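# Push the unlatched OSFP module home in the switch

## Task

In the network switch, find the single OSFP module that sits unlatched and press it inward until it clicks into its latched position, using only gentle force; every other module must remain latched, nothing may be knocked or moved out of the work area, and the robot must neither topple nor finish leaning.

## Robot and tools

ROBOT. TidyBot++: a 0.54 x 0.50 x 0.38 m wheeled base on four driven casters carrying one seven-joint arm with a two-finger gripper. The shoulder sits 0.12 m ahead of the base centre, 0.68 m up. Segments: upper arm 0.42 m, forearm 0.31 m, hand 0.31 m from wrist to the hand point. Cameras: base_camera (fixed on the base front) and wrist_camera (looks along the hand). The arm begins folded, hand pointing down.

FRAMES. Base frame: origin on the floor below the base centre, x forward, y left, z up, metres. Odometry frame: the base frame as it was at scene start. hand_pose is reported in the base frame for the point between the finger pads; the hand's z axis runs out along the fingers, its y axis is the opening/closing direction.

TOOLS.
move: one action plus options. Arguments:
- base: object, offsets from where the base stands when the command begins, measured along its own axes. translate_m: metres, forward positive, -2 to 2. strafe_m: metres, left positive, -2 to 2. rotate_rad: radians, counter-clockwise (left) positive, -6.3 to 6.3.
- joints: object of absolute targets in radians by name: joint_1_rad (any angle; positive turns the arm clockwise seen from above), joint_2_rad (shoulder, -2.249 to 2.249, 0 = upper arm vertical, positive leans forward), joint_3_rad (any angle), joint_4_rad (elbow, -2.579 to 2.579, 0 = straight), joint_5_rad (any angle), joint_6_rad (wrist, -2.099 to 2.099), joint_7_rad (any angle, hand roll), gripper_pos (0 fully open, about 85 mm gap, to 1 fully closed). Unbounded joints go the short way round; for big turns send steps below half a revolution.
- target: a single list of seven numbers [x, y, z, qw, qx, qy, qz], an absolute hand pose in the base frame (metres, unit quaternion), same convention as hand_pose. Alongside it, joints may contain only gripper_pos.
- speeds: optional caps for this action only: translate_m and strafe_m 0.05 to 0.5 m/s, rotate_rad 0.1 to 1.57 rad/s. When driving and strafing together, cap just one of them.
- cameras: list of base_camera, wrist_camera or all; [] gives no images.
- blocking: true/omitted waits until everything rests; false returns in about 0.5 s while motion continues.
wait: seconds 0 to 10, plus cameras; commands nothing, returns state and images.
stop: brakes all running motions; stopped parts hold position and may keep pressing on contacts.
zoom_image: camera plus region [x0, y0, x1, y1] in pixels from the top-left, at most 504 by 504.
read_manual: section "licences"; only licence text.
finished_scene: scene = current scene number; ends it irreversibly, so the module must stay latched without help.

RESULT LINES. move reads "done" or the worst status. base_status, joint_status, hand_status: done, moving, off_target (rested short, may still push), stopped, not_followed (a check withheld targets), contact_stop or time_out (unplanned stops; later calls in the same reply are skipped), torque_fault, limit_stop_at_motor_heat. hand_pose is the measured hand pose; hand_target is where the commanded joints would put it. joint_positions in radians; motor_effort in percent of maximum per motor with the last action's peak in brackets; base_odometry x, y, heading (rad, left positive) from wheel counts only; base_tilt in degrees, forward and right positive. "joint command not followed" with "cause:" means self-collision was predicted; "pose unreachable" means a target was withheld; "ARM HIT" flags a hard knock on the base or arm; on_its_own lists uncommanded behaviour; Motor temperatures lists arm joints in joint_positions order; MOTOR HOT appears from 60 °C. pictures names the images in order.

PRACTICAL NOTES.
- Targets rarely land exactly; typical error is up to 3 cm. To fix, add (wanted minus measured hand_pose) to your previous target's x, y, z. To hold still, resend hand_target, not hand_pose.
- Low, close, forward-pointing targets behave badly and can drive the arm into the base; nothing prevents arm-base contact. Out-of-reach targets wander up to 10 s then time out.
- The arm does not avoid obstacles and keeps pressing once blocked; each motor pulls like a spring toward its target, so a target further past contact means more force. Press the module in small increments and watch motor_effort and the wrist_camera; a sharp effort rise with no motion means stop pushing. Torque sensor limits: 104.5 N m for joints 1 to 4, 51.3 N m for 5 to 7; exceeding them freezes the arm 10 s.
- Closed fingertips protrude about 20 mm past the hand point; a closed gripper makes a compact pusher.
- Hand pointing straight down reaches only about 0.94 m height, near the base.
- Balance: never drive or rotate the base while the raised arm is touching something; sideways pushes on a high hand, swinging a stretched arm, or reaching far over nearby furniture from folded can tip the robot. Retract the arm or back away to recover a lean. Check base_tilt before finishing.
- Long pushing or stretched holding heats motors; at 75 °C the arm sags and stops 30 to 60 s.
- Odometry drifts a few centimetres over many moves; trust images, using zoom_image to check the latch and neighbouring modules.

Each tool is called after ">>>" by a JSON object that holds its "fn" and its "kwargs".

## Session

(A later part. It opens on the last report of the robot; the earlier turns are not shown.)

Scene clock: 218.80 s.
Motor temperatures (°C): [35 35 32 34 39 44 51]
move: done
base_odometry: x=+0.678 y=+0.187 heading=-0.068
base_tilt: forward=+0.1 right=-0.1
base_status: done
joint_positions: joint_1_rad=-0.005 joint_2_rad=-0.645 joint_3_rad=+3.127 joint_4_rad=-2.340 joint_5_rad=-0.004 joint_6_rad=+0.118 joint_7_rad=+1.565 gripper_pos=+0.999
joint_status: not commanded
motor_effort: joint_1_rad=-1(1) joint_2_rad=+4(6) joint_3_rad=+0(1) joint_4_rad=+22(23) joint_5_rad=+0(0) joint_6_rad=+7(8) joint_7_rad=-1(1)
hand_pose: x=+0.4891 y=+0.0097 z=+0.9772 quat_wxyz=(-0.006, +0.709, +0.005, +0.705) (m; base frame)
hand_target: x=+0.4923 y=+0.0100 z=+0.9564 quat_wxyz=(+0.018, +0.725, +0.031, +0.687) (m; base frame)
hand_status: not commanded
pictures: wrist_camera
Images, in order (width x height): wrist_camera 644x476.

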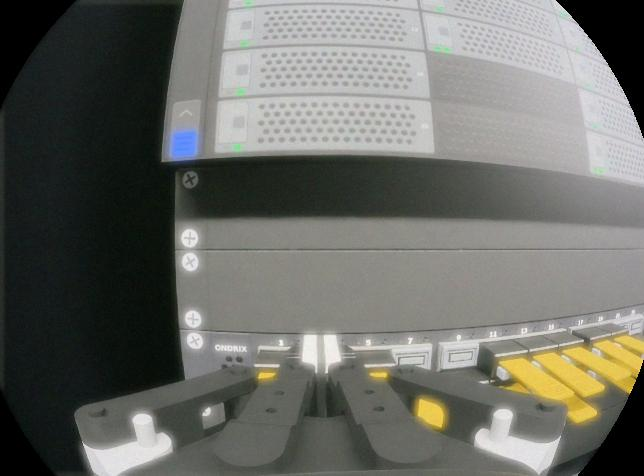

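>>> {"fn": "move", "kwargs": {"base": {"translate_m":-0.015}, "cameras": []}}

>>> {"fn": "move", "kwargs": {"joints": {"joint_2_rad":-0.62,"joint_4_rad":-2.365,"joint_6_rad":0.10}, "cameras": ["wrist_camera"]}}

>>> {"fn": "zoom_image", "kwargs": {"camera": "wrist_camera", "region": [240, 260, 400, 400]}}

Scene clock: 223.40 s.
Motor temperatures (°C): [35 35 32 34 39 44 51]
move: done
base_odometry: x=+0.663 y=+0.188 heading=-0.068
base_tilt: forward=+0.2 right=-0.1
base_status: done
joint_positions: joint_1_rad=-0.005 joint_2_rad=-0.638 joint_3_rad=+3.127 joint_4_rad=-2.340 joint_5_rad=-0.004 joint_6_rad=+0.118 joint_7_rad=+1.565 gripper_pos=+0.999
joint_status: not commanded
motor_effort: joint_1_rad=+0(1) joint_2_rad=+1(4) joint_3_rad=-1(1) joint_4_rad=+23(23) joint_5_rad=+0(1) joint_6_rad=+7(8) joint_7_rad=-1(1)
hand_pose: x=+0.4912 y=+0.0097 z=+0.9744 quat_wxyz=(-0.006, +0.712, +0.005, +0.702) (m; base frame)
hand_target: x=+0.4923 y=+0.0100 z=+0.9564 quat_wxyz=(+0.018, +0.725, +0.031, +0.687) (m; base frame)
hand_status: not commanded
pictures: none
No camera images: "cameras" was empty.

Scene clock: 223.90 s.
Motor temperatures (°C): [35 35 32 34 39 44 51]
move: done
base_odometry: x=+0.663 y=+0.188 heading=-0.068
base_tilt: forward=+0.2 right=-0.1
base_status: not commanded
joint_positions: joint_1_rad=-0.005 joint_2_rad=-0.634 joint_3_rad=+3.127 joint_4_rad=-2.343 joint_5_rad=-0.004 joint_6_rad=+0.118 joint_7_rad=+1.565 gripper_pos=+0.999
joint_status: all done
motor_effort: joint_1_rad=-1(1) joint_2_rad=+1(2) joint_3_rad=+0(1) joint_4_rad=+22(23) joint_5_rad=+0(0) joint_6_rad=+6(8) joint_7_rad=-1(1)
hand_pose: x=+0.4922 y=+0.0097 z=+0.9711 quat_wxyz=(-0.006, +0.714, +0.005, +0.700) (m; base frame)
hand_target: x=+0.4943 y=+0.0099 z=+0.9465 quat_wxyz=(+0.018, +0.732, +0.031, +0.680) (m; base frame)
hand_status: not commanded
pictures: wrist_camera
Images, in order (width x height): wrist_camera 644x476.

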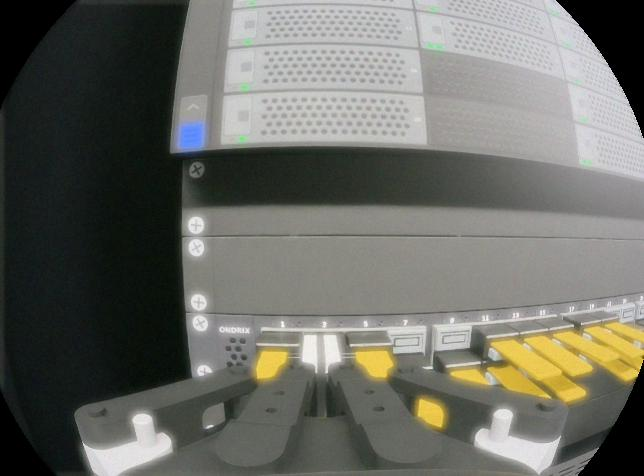

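Scaled by 3.150.

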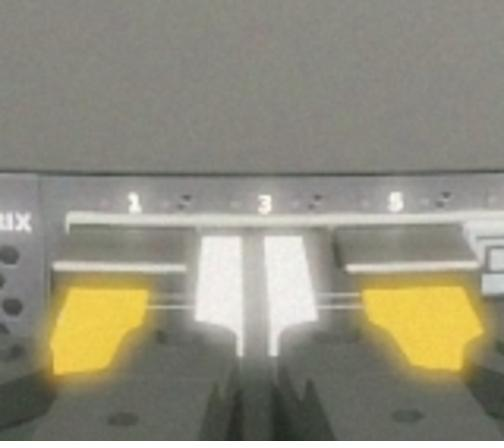

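>>> {"fn": "move", "kwargs": {"base": {"translate_m":0.007}, "speeds": {"translate_m":0.05}, "joints": {"joint_2_rad":-0.61,"joint_4_rad":-2.375,"joint_6_rad":0.10}, "cameras": ["wrist_camera"]}}

>>> {"fn": "zoom_image", "kwargs": {"camera": "wrist_camera", "region": [240, 260, 400, 400]}}

Scene clock: 230.43 s.
Motor temperatures (°C): [35 35 32 34 39 44 51]
move: done
base_odometry: x=+0.670 y=+0.188 heading=-0.068
base_tilt: forward=+0.1 right=-0.1
base_status: done
joint_positions: joint_1_rad=-0.005 joint_2_rad=-0.635 joint_3_rad=+3.127 joint_4_rad=-2.347 joint_5_rad=-0.004 joint_6_rad=+0.118 joint_7_rad=+1.565 gripper_pos=+0.999
joint_status: all done
motor_effort: joint_1_rad=-1(2) joint_2_rad=+5(9) joint_3_rad=+0(2) joint_4_rad=+20(24) joint_5_rad=+0(0) joint_6_rad=+5(8) joint_7_rad=+0(1)
hand_pose: x=+0.4915 y=+0.0097 z=+0.9688 quat_wxyz=(-0.006, +0.715, +0.005, +0.699) (m; base frame)
hand_target: x=+0.4961 y=+0.0098 z=+0.9365 quat_wxyz=(+0.018, +0.739, +0.031, +0.673) (m; base frame)
hand_status: not commanded
pictures: wrist_camera
Images, in order (width x height): wrist_camera 644x476.

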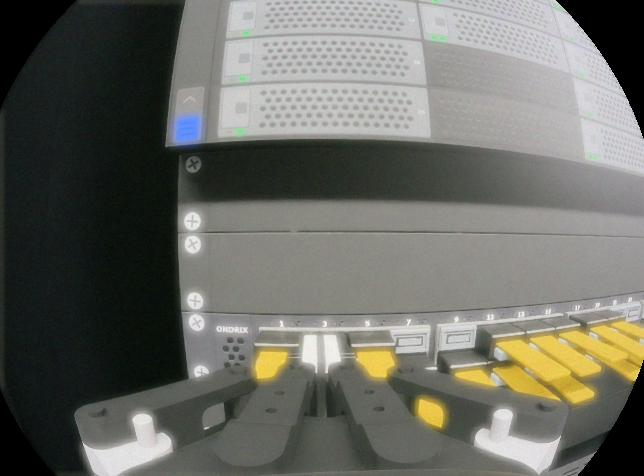

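Scaled by 3.150.

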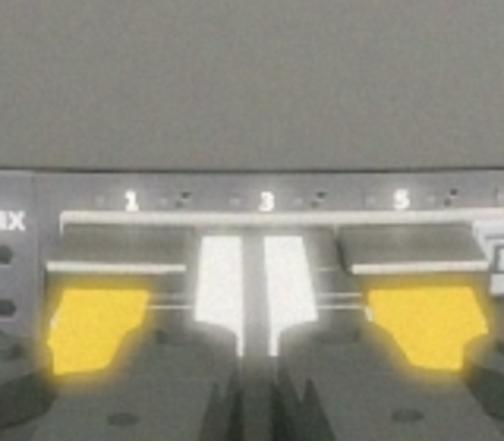

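>>> {"fn": "zoom_image", "kwargs": {"camera": "wrist_camera", "region": [290, 320, 370, 360]}}

Scaled by 6.300.

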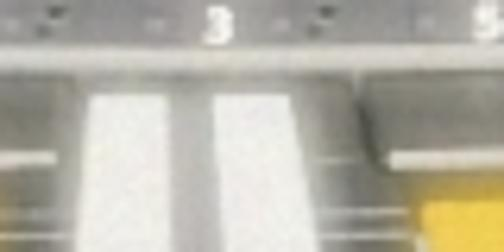

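>>> {"fn": "move", "kwargs": {"base": {"translate_m":-0.07}, "cameras": []}}

>>> {"fn": "move", "kwargs": {"joints": {"joint_2_rad":-0.5,"joint_4_rad":-2.0,"joint_6_rad":-0.55}, "cameras": ["wrist_camera"]}}

>>> {"fn": "zoom_image", "kwargs": {"camera": "wrist_camera", "region": [220, 220, 400, 350]}}

Scene clock: 237.47 s.
Motor temperatures (°C): [35 35 32 34 39 44 51]
move: done
base_odometry: x=+0.600 y=+0.193 heading=-0.068
base_tilt: forward=+0.1 right=-0.1
base_status: done
joint_positions: joint_1_rad=-0.005 joint_2_rad=-0.617 joint_3_rad=+3.127 joint_4_rad=-2.356 joint_5_rad=-0.004 joint_6_rad=+0.118 joint_7_rad=+1.565 gripper_pos=+0.999
joint_status: not commanded
motor_effort: joint_1_rad=-1(1) joint_2_rad=+0(5) joint_3_rad=+0(2) joint_4_rad=+23(24) joint_5_rad=+0(0) joint_6_rad=+8(9) joint_7_rad=-1(1)
hand_pose: x=+0.4962 y=+0.0096 z=+0.9563 quat_wxyz=(-0.006, +0.725, +0.005, +0.689) (m; base frame)
hand_target: x=+0.4961 y=+0.0098 z=+0.9365 quat_wxyz=(+0.018, +0.739, +0.031, +0.673) (m; base frame)
hand_status: not commanded
pictures: none
No camera images: "cameras" was empty.

Scene clock: 239.37 s.
Motor temperatures (°C): [35 35 32 34 39 44 51]
move: done
base_odometry: x=+0.600 y=+0.193 heading=-0.068
base_tilt: forward=+0.1 right=-0.1
base_status: not commanded
joint_positions: joint_1_rad=-0.005 joint_2_rad=-0.515 joint_3_rad=+3.127 joint_4_rad=-2.010 joint_5_rad=-0.004 joint_6_rad=-0.496 joint_7_rad=+1.565 gripper_pos=+0.999
joint_status: all done
motor_effort: joint_1_rad=-1(1) joint_2_rad=-3(4) joint_3_rad=-1(1) joint_4_rad=+23(25) joint_5_rad=+0(1) joint_6_rad=+7(9) joint_7_rad=+0(1)
hand_pose: x=+0.5092 y=+0.0105 z=+0.9448 quat_wxyz=(-0.005, +0.839, +0.006, +0.544) (m; base frame)
hand_target: x=+0.5069 y=+0.0041 z=+0.9297 quat_wxyz=(+0.021, +0.854, +0.028, +0.519) (m; base frame)
hand_status: not commanded
pictures: wrist_camera
Images, in order (width x height): wrist_camera 644x476.

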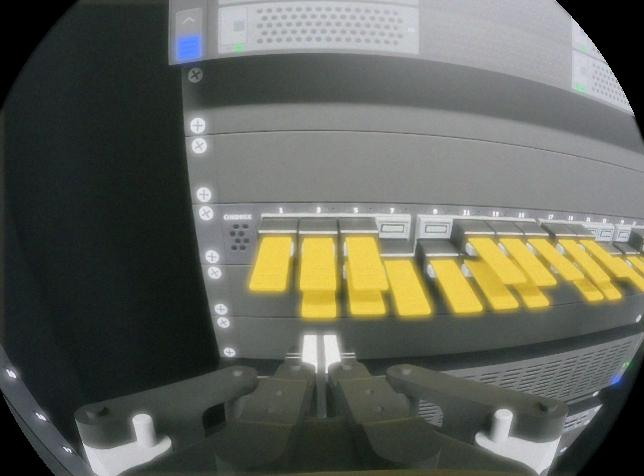

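Scaled by 2.800.

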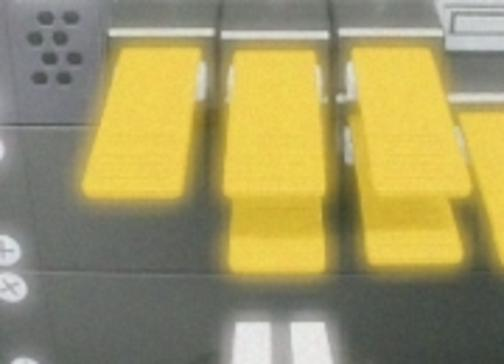

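>>> {"fn": "zoom_image", "kwargs": {"camera": "wrist_camera", "region": [250, 205, 390, 270]}}

Scaled by 3.600.

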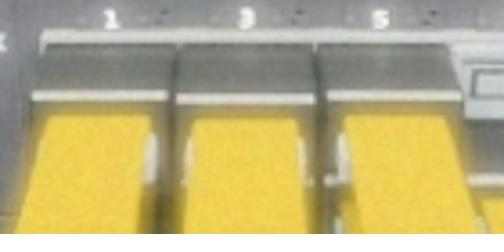

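>>> {"fn": "move", "kwargs": {"joints": {"joint_2_rad":-0.3,"joint_4_rad":-1.3,"joint_6_rad":-1.4}, "cameras": ["wrist_camera"]}}

>>> {"fn": "zoom_image", "kwargs": {"camera": "wrist_camera", "region": [240, 180, 420, 310]}}

Scene clock: 252.23 s.
Motor temperatures (°C): [35 35 32 34 39 44 51]
move: done
base_odometry: x=+0.600 y=+0.193 heading=-0.068
base_tilt: forward=+0.2 right=-0.1
base_status: not commanded
joint_positions: joint_1_rad=-0.005 joint_2_rad=-0.316 joint_3_rad=+3.127 joint_4_rad=-1.311 joint_5_rad=-0.004 joint_6_rad=-1.345 joint_7_rad=+1.565 gripper_pos=+0.999
joint_status: all done
motor_effort: joint_1_rad=+0(1) joint_2_rad=-6(6) joint_3_rad=-1(1) joint_4_rad=+19(24) joint_5_rad=+0(1) joint_6_rad=+5(8) joint_7_rad=-1(1)
hand_pose: x=+0.4754 y=+0.0106 z=+1.0361 quat_wxyz=(-0.005, +0.921, +0.007, +0.390) (m; base frame)
hand_target: x=+0.4693 y=-0.0006 z=+1.0241 quat_wxyz=(+0.019, +0.932, +0.019, +0.362) (m; base frame)
hand_status: not commanded
pictures: wrist_camera
Images, in order (width x height): wrist_camera 644x476.

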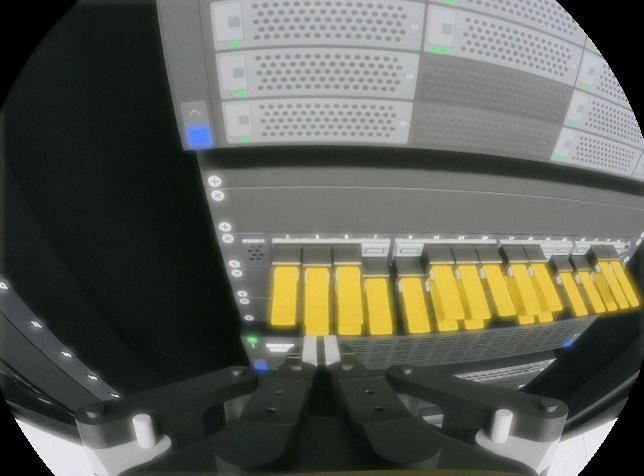

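Scaled by 2.800.

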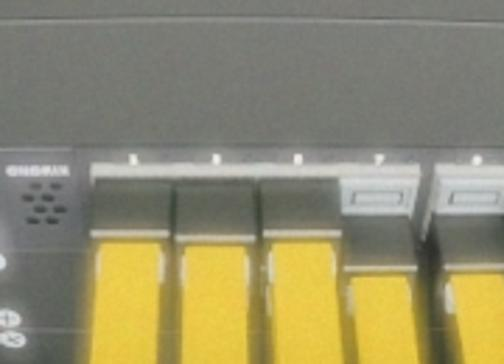

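>>> {"fn": "zoom_image", "kwargs": {"camera": "wrist_camera", "region": [265, 230, 365, 290]}}

>>> {"fn": "zoom_image", "kwargs": {"camera": "wrist_camera", "region": [415, 230, 515, 290]}}

Scaled by 5.040.

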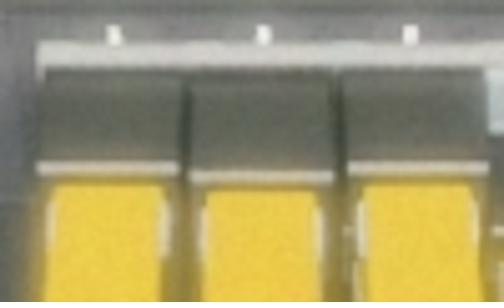

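Scaled by 5.040.

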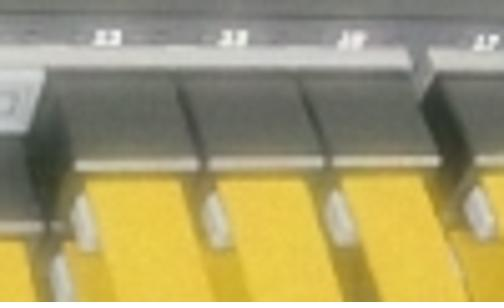

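>>> {"fn": "move", "kwargs": {"joints": {"joint_2_rad":-0.63,"joint_4_rad":-2.345,"joint_6_rad":0.173}, "cameras": ["wrist_camera"]}}

Scene clock: 261.67 s.
Motor temperatures (°C): [35 35 32 34 39 44 51]
move: done
base_odometry: x=+0.600 y=+0.193 heading=-0.068
base_tilt: forward=+0.1 right=-0.1
base_status: not commanded
joint_positions: joint_1_rad=-0.005 joint_2_rad=-0.615 joint_3_rad=+3.127 joint_4_rad=-2.321 joint_5_rad=-0.004 joint_6_rad=+0.107 joint_7_rad=+1.565 gripper_pos=+0.999
joint_status: all done
motor_effort: joint_1_rad=+0(1) joint_2_rad=+0(7) joint_3_rad=-1(1) joint_4_rad=+24(25) joint_5_rad=+0(1) joint_6_rad=+8(9) joint_7_rad=+0(1)
hand_pose: x=+0.4986 y=+0.0098 z=+0.9741 quat_wxyz=(-0.006, +0.717, +0.005, +0.697) (m; base frame)
hand_target: x=+0.4931 y=+0.0109 z=+0.9853 quat_wxyz=(+0.018, +0.696, +0.030, +0.717) (m; base frame)
hand_status: not commanded
pictures: wrist_camera
Images, in order (width x height): wrist_camera 644x476.

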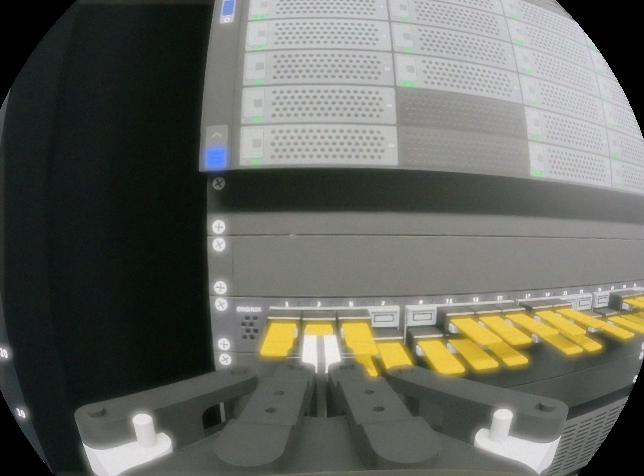

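>>> {"fn": "move", "kwargs": {"base": {"translate_m":0.055}, "speeds": {"translate_m":0.1}, "cameras": []}}

>>> {"fn": "move", "kwargs": {"joints": {"joint_2_rad":-0.62,"joint_4_rad":-2.36,"joint_6_rad":0.10}, "cameras": ["wrist_camera"]}}

>>> {"fn": "zoom_image", "kwargs": {"camera": "wrist_camera", "region": [240, 260, 400, 400]}}

Scene clock: 266.23 s.
Motor temperatures (°C): [35 35 32 34 39 44 51]
move: done
base_odometry: x=+0.655 y=+0.189 heading=-0.068
base_tilt: forward=+0.2 right=-0.1
base_status: done
joint_positions: joint_1_rad=-0.005 joint_2_rad=-0.624 joint_3_rad=+3.127 joint_4_rad=-2.322 joint_5_rad=-0.004 joint_6_rad=+0.111 joint_7_rad=+1.565 gripper_pos=+0.999
joint_status: not commanded
motor_effort: joint_1_rad=-1(1) joint_2_rad=+0(2) joint_3_rad=-1(1) joint_4_rad=+24(24) joint_5_rad=+0(0) joint_6_rad=+8(9) joint_7_rad=-1(1)
hand_pose: x=+0.4960 y=+0.0098 z=+0.9783 quat_wxyz=(-0.006, +0.713, +0.005, +0.701) (m; base frame)
hand_target: x=+0.4931 y=+0.0109 z=+0.9853 quat_wxyz=(+0.018, +0.696, +0.030, +0.717) (m; base frame)
hand_status: not commanded
pictures: none
No camera images: "cameras" was empty.

Scene clock: 266.77 s.
Motor temperatures (°C): [35 35 32 34 39 44 51]
move: done
base_odometry: x=+0.655 y=+0.189 heading=-0.068
base_tilt: forward=+0.2 right=-0.1
base_status: not commanded
joint_positions: joint_1_rad=-0.005 joint_2_rad=-0.624 joint_3_rad=+3.127 joint_4_rad=-2.333 joint_5_rad=-0.004 joint_6_rad=+0.092 joint_7_rad=+1.565 gripper_pos=+0.999
joint_status: all done
motor_effort: joint_1_rad=-1(1) joint_2_rad=+1(2) joint_3_rad=+0(1) joint_4_rad=+23(24) joint_5_rad=+0(1) joint_6_rad=+7(9) joint_7_rad=+0(1)
hand_pose: x=+0.4953 y=+0.0097 z=+0.9653 quat_wxyz=(-0.006, +0.723, +0.005, +0.690) (m; base frame)
hand_target: x=+0.4947 y=+0.0099 z=+0.9496 quat_wxyz=(+0.018, +0.731, +0.031, +0.682) (m; base frame)
hand_status: not commanded
pictures: wrist_camera
Images, in order (width x height): wrist_camera 644x476.

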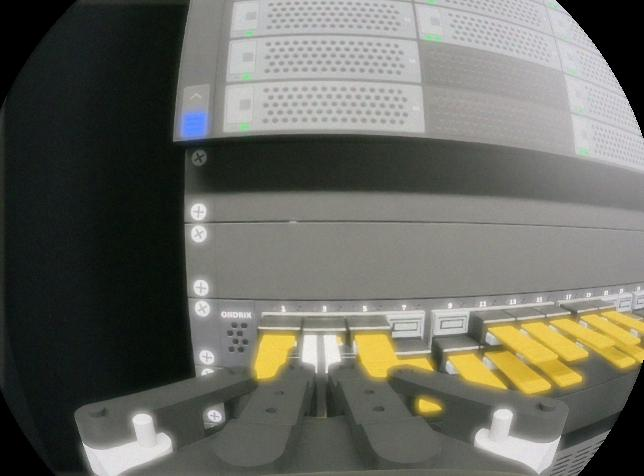

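Scaled by 3.150.

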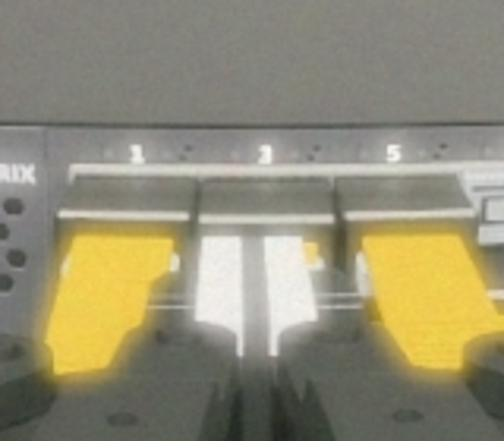

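>>> {"fn": "move", "kwargs": {"base": {"translate_m":0.009}, "speeds": {"translate_m":0.05}, "cameras": ["wrist_camera"]}}

>>> {"fn": "zoom_image", "kwargs": {"camera": "wrist_camera", "region": [240, 260, 400, 400]}}

>>> {"fn": "move", "kwargs": {"base": {"translate_m":0.004}, "speeds": {"translate_m":0.05}, "cameras": []}}

Scene clock: 279.30 s.
Motor temperatures (°C): [35 35 32 34 39 44 51]
move: done
base_odometry: x=+0.664 y=+0.189 heading=-0.067
base_tilt: forward=+0.2 right=-0.1
base_status: done
joint_positions: joint_1_rad=-0.005 joint_2_rad=-0.626 joint_3_rad=+3.127 joint_4_rad=-2.333 joint_5_rad=-0.004 joint_6_rad=+0.092 joint_7_rad=+1.565 gripper_pos=+0.999
joint_status: not commanded
motor_effort: joint_1_rad=-1(2) joint_2_rad=+3(4) joint_3_rad=-1(1) joint_4_rad=+21(23) joint_5_rad=+0(1) joint_6_rad=+6(7) joint_7_rad=-1(1)
hand_pose: x=+0.4947 y=+0.0097 z=+0.9660 quat_wxyz=(-0.006, +0.723, +0.005, +0.691) (m; base frame)
hand_target: x=+0.4947 y=+0.0099 z=+0.9496 quat_wxyz=(+0.018, +0.731, +0.031, +0.682) (m; base frame)
hand_status: not commanded
pictures: wrist_camera
Images, in order (width x height): wrist_camera 644x476.

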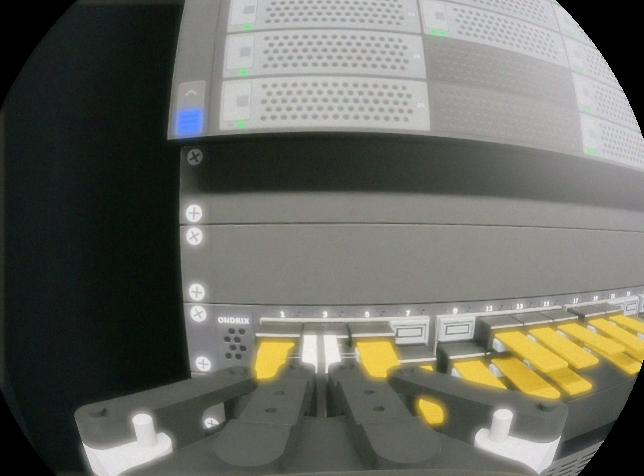

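Scaled by 3.150.

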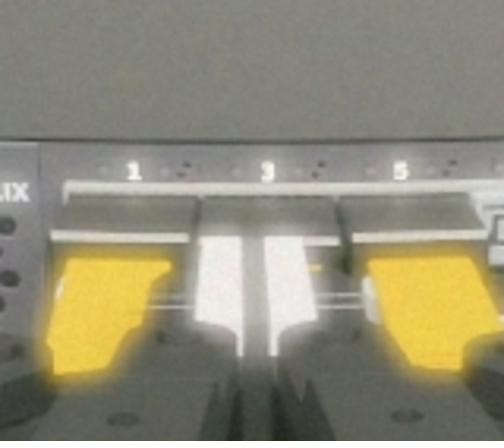

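Scene clock: 279.87 s.
Motor temperatures (°C): [35 35 32 34 39 44 51]
move: done
base_odometry: x=+0.668 y=+0.188 heading=-0.067
base_tilt: forward=+0.1 right=-0.1
base_status: done
joint_positions: joint_1_rad=-0.005 joint_2_rad=-0.630 joint_3_rad=+3.127 joint_4_rad=-2.334 joint_5_rad=-0.004 joint_6_rad=+0.092 joint_7_rad=+1.565 gripper_pos=+0.999
joint_status: not commanded
motor_effort: joint_1_rad=-1(2) joint_2_rad=+4(5) joint_3_rad=-1(2) joint_4_rad=+20(23) joint_5_rad=+0(0) joint_6_rad=+5(7) joint_7_rad=-1(1)
hand_pose: x=+0.4936 y=+0.0097 z=+0.9671 quat_wxyz=(-0.006, +0.722, +0.005, +0.692) (m; base frame)
hand_target: x=+0.4947 y=+0.0099 z=+0.9496 quat_wxyz=(+0.018, +0.731, +0.031, +0.682) (m; base frame)
hand_status: not commanded
pictures: none
No camera images: "cameras" was empty.

>>> {"fn": "move", "kwargs": {"joints": {"joint_2_rad":-0.60,"joint_4_rad":-2.37}, "cameras": []}}

>>> {"fn": "move", "kwargs": {"base": {"translate_m":0.003}, "speeds": {"translate_m":0.05}, "cameras": []}}

>>> {"fn": "move", "kwargs": {"base": {"translate_m":0.003}, "speeds": {"translate_m":0.05}, "cameras": ["wrist_camera"]}}

>>> {"fn": "zoom_image", "kwargs": {"camera": "wrist_camera", "region": [240, 260, 400, 400]}}

Scene clock: 284.13 s.
Motor temperatures (°C): [35 35 32 34 39 44 51]
move: done
base_odometry: x=+0.668 y=+0.188 heading=-0.067
base_tilt: forward=+0.1 right=-0.1
base_status: not commanded
joint_positions: joint_1_rad=-0.005 joint_2_rad=-0.627 joint_3_rad=+3.127 joint_4_rad=-2.334 joint_5_rad=-0.004 joint_6_rad=+0.092 joint_7_rad=+1.565 gripper_pos=+0.999
joint_status: all done
motor_effort: joint_1_rad=-1(1) joint_2_rad=+5(6) joint_3_rad=+0(1) joint_4_rad=+18(21) joint_5_rad=+0(1) joint_6_rad=+4(6) joint_7_rad=+0(1)
hand_pose: x=+0.4944 y=+0.0097 z=+0.9660 quat_wxyz=(-0.006, +0.723, +0.005, +0.691) (m; base frame)
hand_target: x=+0.4991 y=+0.0099 z=+0.9358 quat_wxyz=(+0.018, +0.741, +0.031, +0.671) (m; base frame)
hand_status: not commanded
pictures: none
No camera images: "cameras" was empty.

Scene clock: 284.83 s.
Motor temperatures (°C): [35 35 32 34 39 44 51]
move: done
base_odometry: x=+0.671 y=+0.188 heading=-0.067
base_tilt: forward=+0.1 right=-0.1
base_status: done
joint_positions: joint_1_rad=-0.005 joint_2_rad=-0.633 joint_3_rad=+3.127 joint_4_rad=-2.338 joint_5_rad=-0.004 joint_6_rad=+0.092 joint_7_rad=+1.565 gripper_pos=+0.999
joint_status: not commanded
motor_effort: joint_1_rad=-1(2) joint_2_rad=+7(10) joint_3_rad=-1(2) joint_4_rad=+19(23) joint_5_rad=+0(1) joint_6_rad=+4(7) joint_7_rad=-1(1)
hand_pose: x=+0.4924 y=+0.0097 z=+0.9656 quat_wxyz=(-0.006, +0.722, +0.005, +0.692) (m; base frame)
hand_target: x=+0.4991 y=+0.0099 z=+0.9358 quat_wxyz=(+0.018, +0.741, +0.031, +0.671) (m; base frame)
hand_status: not commanded
pictures: none
No camera images: "cameras" was empty.

Scene clock: 285.47 s.
Motor temperatures (°C): [35 35 32 34 39 44 51]
move: done
base_odometry: x=+0.674 y=+0.188 heading=-0.067
base_tilt: forward=+0.1 right=-0.1
base_status: done
joint_positions: joint_1_rad=-0.004 joint_2_rad=-0.639 joint_3_rad=+3.127 joint_4_rad=-2.342 joint_5_rad=-0.004 joint_6_rad=+0.092 joint_7_rad=+1.565 gripper_pos=+0.999
joint_status: not commanded
motor_effort: joint_1_rad=-1(3) joint_2_rad=+8(12) joint_3_rad=-1(2) joint_4_rad=+18(23) joint_5_rad=+0(1) joint_6_rad=+4(8) joint_7_rad=-1(1)
hand_pose: x=+0.4904 y=+0.0096 z=+0.9655 quat_wxyz=(-0.006, +0.721, +0.005, +0.693) (m; base frame)
hand_target: x=+0.4991 y=+0.0099 z=+0.9358 quat_wxyz=(+0.018, +0.741, +0.031, +0.671) (m; base frame)
hand_status: not commanded
pictures: wrist_camera
Images, in order (width x height): wrist_camera 644x476.

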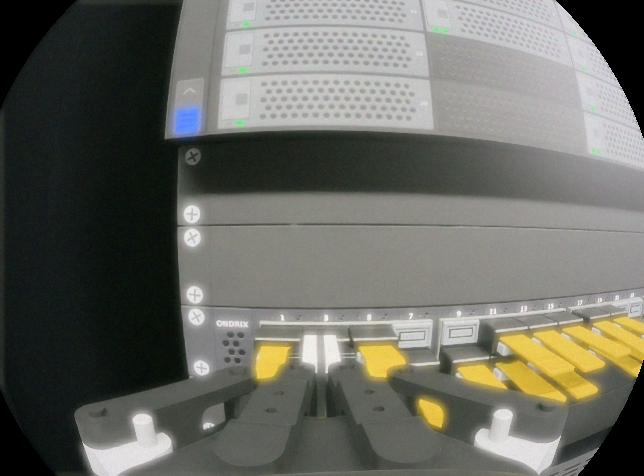

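Scaled by 3.150.

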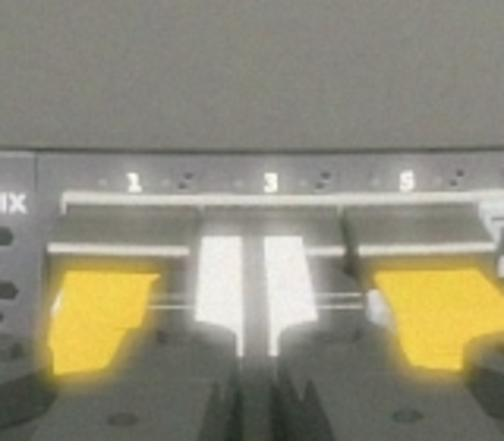

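>>> {"fn": "move", "kwargs": {"base": {"translate_m":0.004}, "speeds": {"translate_m":0.05}, "cameras": []}}

>>> {"fn": "move", "kwargs": {"base": {"translate_m":0.004}, "speeds": {"translate_m":0.05}, "cameras": ["wrist_camera"]}}

>>> {"fn": "zoom_image", "kwargs": {"camera": "wrist_camera", "region": [240, 260, 400, 400]}}

Scene clock: 291.27 s.
Motor temperatures (°C): [35 35 32 34 39 44 51]
move: done
base_odometry: x=+0.678 y=+0.188 heading=-0.067
base_tilt: forward=+0.1 right=-0.1
base_status: done
joint_positions: joint_1_rad=-0.004 joint_2_rad=-0.650 joint_3_rad=+3.127 joint_4_rad=-2.348 joint_5_rad=-0.004 joint_6_rad=+0.092 joint_7_rad=+1.565 gripper_pos=+0.999
joint_status: not commanded
motor_effort: joint_1_rad=-2(2) joint_2_rad=+11(16) joint_3_rad=-1(2) joint_4_rad=+22(25) joint_5_rad=+0(1) joint_6_rad=+6(9) joint_7_rad=-1(1)
hand_pose: x=+0.4870 y=+0.0095 z=+0.9656 quat_wxyz=(-0.005, +0.720, +0.005, +0.694) (m; base frame)
hand_target: x=+0.4991 y=+0.0099 z=+0.9358 quat_wxyz=(+0.018, +0.741, +0.031, +0.671) (m; base frame)
hand_status: not commanded
pictures: none
No camera images: "cameras" was empty.

Scene clock: 291.90 s.
Motor temperatures (°C): [35 35 32 34 39 44 51]
move: done
base_odometry: x=+0.681 y=+0.188 heading=-0.067
base_tilt: forward=+0.1 right=-0.1
base_status: done
joint_positions: joint_1_rad=-0.004 joint_2_rad=-0.661 joint_3_rad=+3.127 joint_4_rad=-2.355 joint_5_rad=-0.004 joint_6_rad=+0.092 joint_7_rad=+1.565 gripper_pos=+0.999
joint_status: not commanded
motor_effort: joint_1_rad=-2(3) joint_2_rad=+12(18) joint_3_rad=-1(3) joint_4_rad=+21(24) joint_5_rad=+0(1) joint_6_rad=+6(8) joint_7_rad=-1(1)
hand_pose: x=+0.4835 y=+0.0094 z=+0.9655 quat_wxyz=(-0.005, +0.718, +0.005, +0.696) (m; base frame)
hand_target: x=+0.4991 y=+0.0099 z=+0.9358 quat_wxyz=(+0.018, +0.741, +0.031, +0.671) (m; base frame)
hand_status: not commanded
pictures: wrist_camera
Images, in order (width x height): wrist_camera 644x476.

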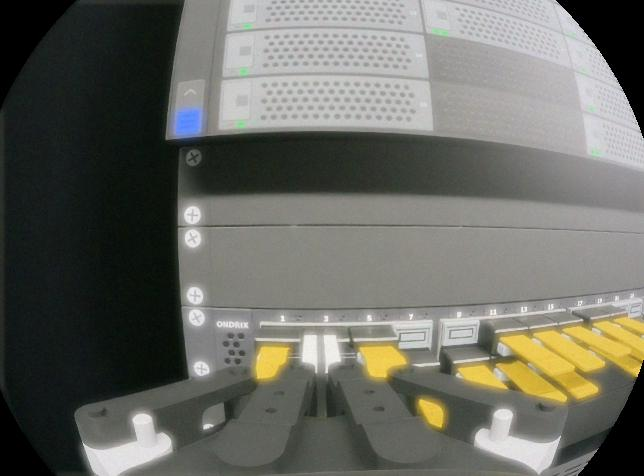

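Scaled by 3.150.

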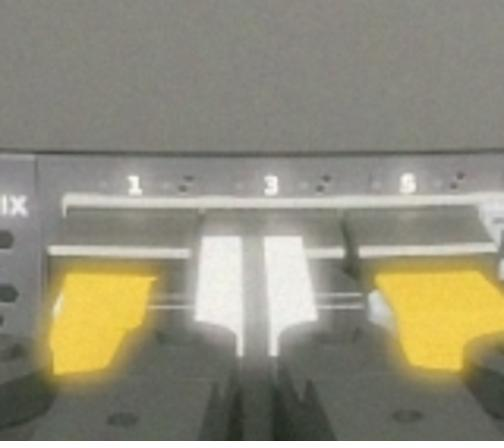

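>>> {"fn": "move", "kwargs": {"base": {"translate_m":-0.081}, "speeds": {"translate_m":0.15}, "cameras": []}}

>>> {"fn": "move", "kwargs": {"joints": {"joint_1_rad":0,"joint_2_rad":-0.3,"joint_3_rad":3.125,"joint_4_rad":-1.3,"joint_5_rad":0.03,"joint_6_rad":-1.4,"joint_7_rad":1.6}, "cameras": ["wrist_camera"]}}

>>> {"fn": "zoom_image", "kwargs": {"camera": "wrist_camera", "region": [265, 230, 365, 290]}}

Scene clock: 302.57 s.
Motor temperatures (°C): [35 35 32 34 39 44 51]
move: done
base_odometry: x=+0.600 y=+0.194 heading=-0.067
base_tilt: forward=+0.1 right=-0.1
base_status: done
joint_positions: joint_1_rad=-0.004 joint_2_rad=-0.609 joint_3_rad=+3.127 joint_4_rad=-2.355 joint_5_rad=-0.004 joint_6_rad=+0.093 joint_7_rad=+1.565 gripper_pos=+0.999
joint_status: not commanded
motor_effort: joint_1_rad=+0(2) joint_2_rad=+0(13) joint_3_rad=+0(2) joint_4_rad=+24(24) joint_5_rad=+1(1) joint_6_rad=+8(9) joint_7_rad=+0(1)
hand_pose: x=+0.4980 y=+0.0095 z=+0.9465 quat_wxyz=(-0.005, +0.736, +0.005, +0.677) (m; base frame)
hand_target: x=+0.4991 y=+0.0099 z=+0.9358 quat_wxyz=(+0.018, +0.741, +0.031, +0.671) (m; base frame)
hand_status: not commanded
pictures: none
No camera images: "cameras" was empty.

Scene clock: 305.33 s.
Motor temperatures (°C): [35 35 32 34 39 44 51]
move: done
base_odometry: x=+0.600 y=+0.194 heading=-0.067
base_tilt: forward=+0.1 right=-0.1
base_status: not commanded
joint_positions: joint_1_rad=-0.004 joint_2_rad=-0.316 joint_3_rad=+3.127 joint_4_rad=-1.311 joint_5_rad=-0.004 joint_6_rad=-1.344 joint_7_rad=+1.565 gripper_pos=+0.999
joint_status: all done
motor_effort: joint_1_rad=-1(1) joint_2_rad=-6(7) joint_3_rad=-1(2) joint_4_rad=+20(25) joint_5_rad=+0(2) joint_6_rad=+6(9) joint_7_rad=+0(2)
hand_pose: x=+0.4755 y=+0.0105 z=+1.0362 quat_wxyz=(-0.004, +0.921, +0.007, +0.390) (m; base frame)
hand_target: x=+0.4693 y=-0.0006 z=+1.0241 quat_wxyz=(+0.019, +0.932, +0.019, +0.362) (m; base frame)
hand_status: not commanded
pictures: wrist_camera
Images, in order (width x height): wrist_camera 644x476.

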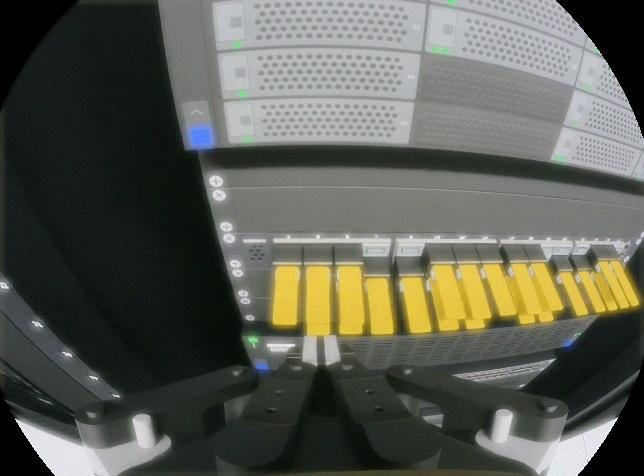

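Scaled by 5.040.

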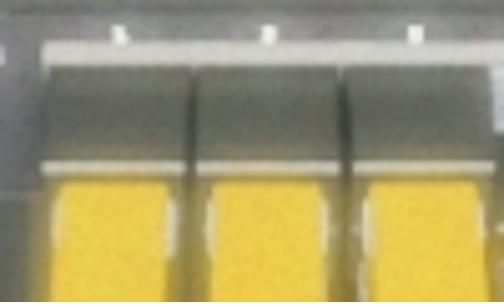

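>>> {"fn": "finished_scene", "kwargs": {"scene": 1}}

The scene is finished: the task was done.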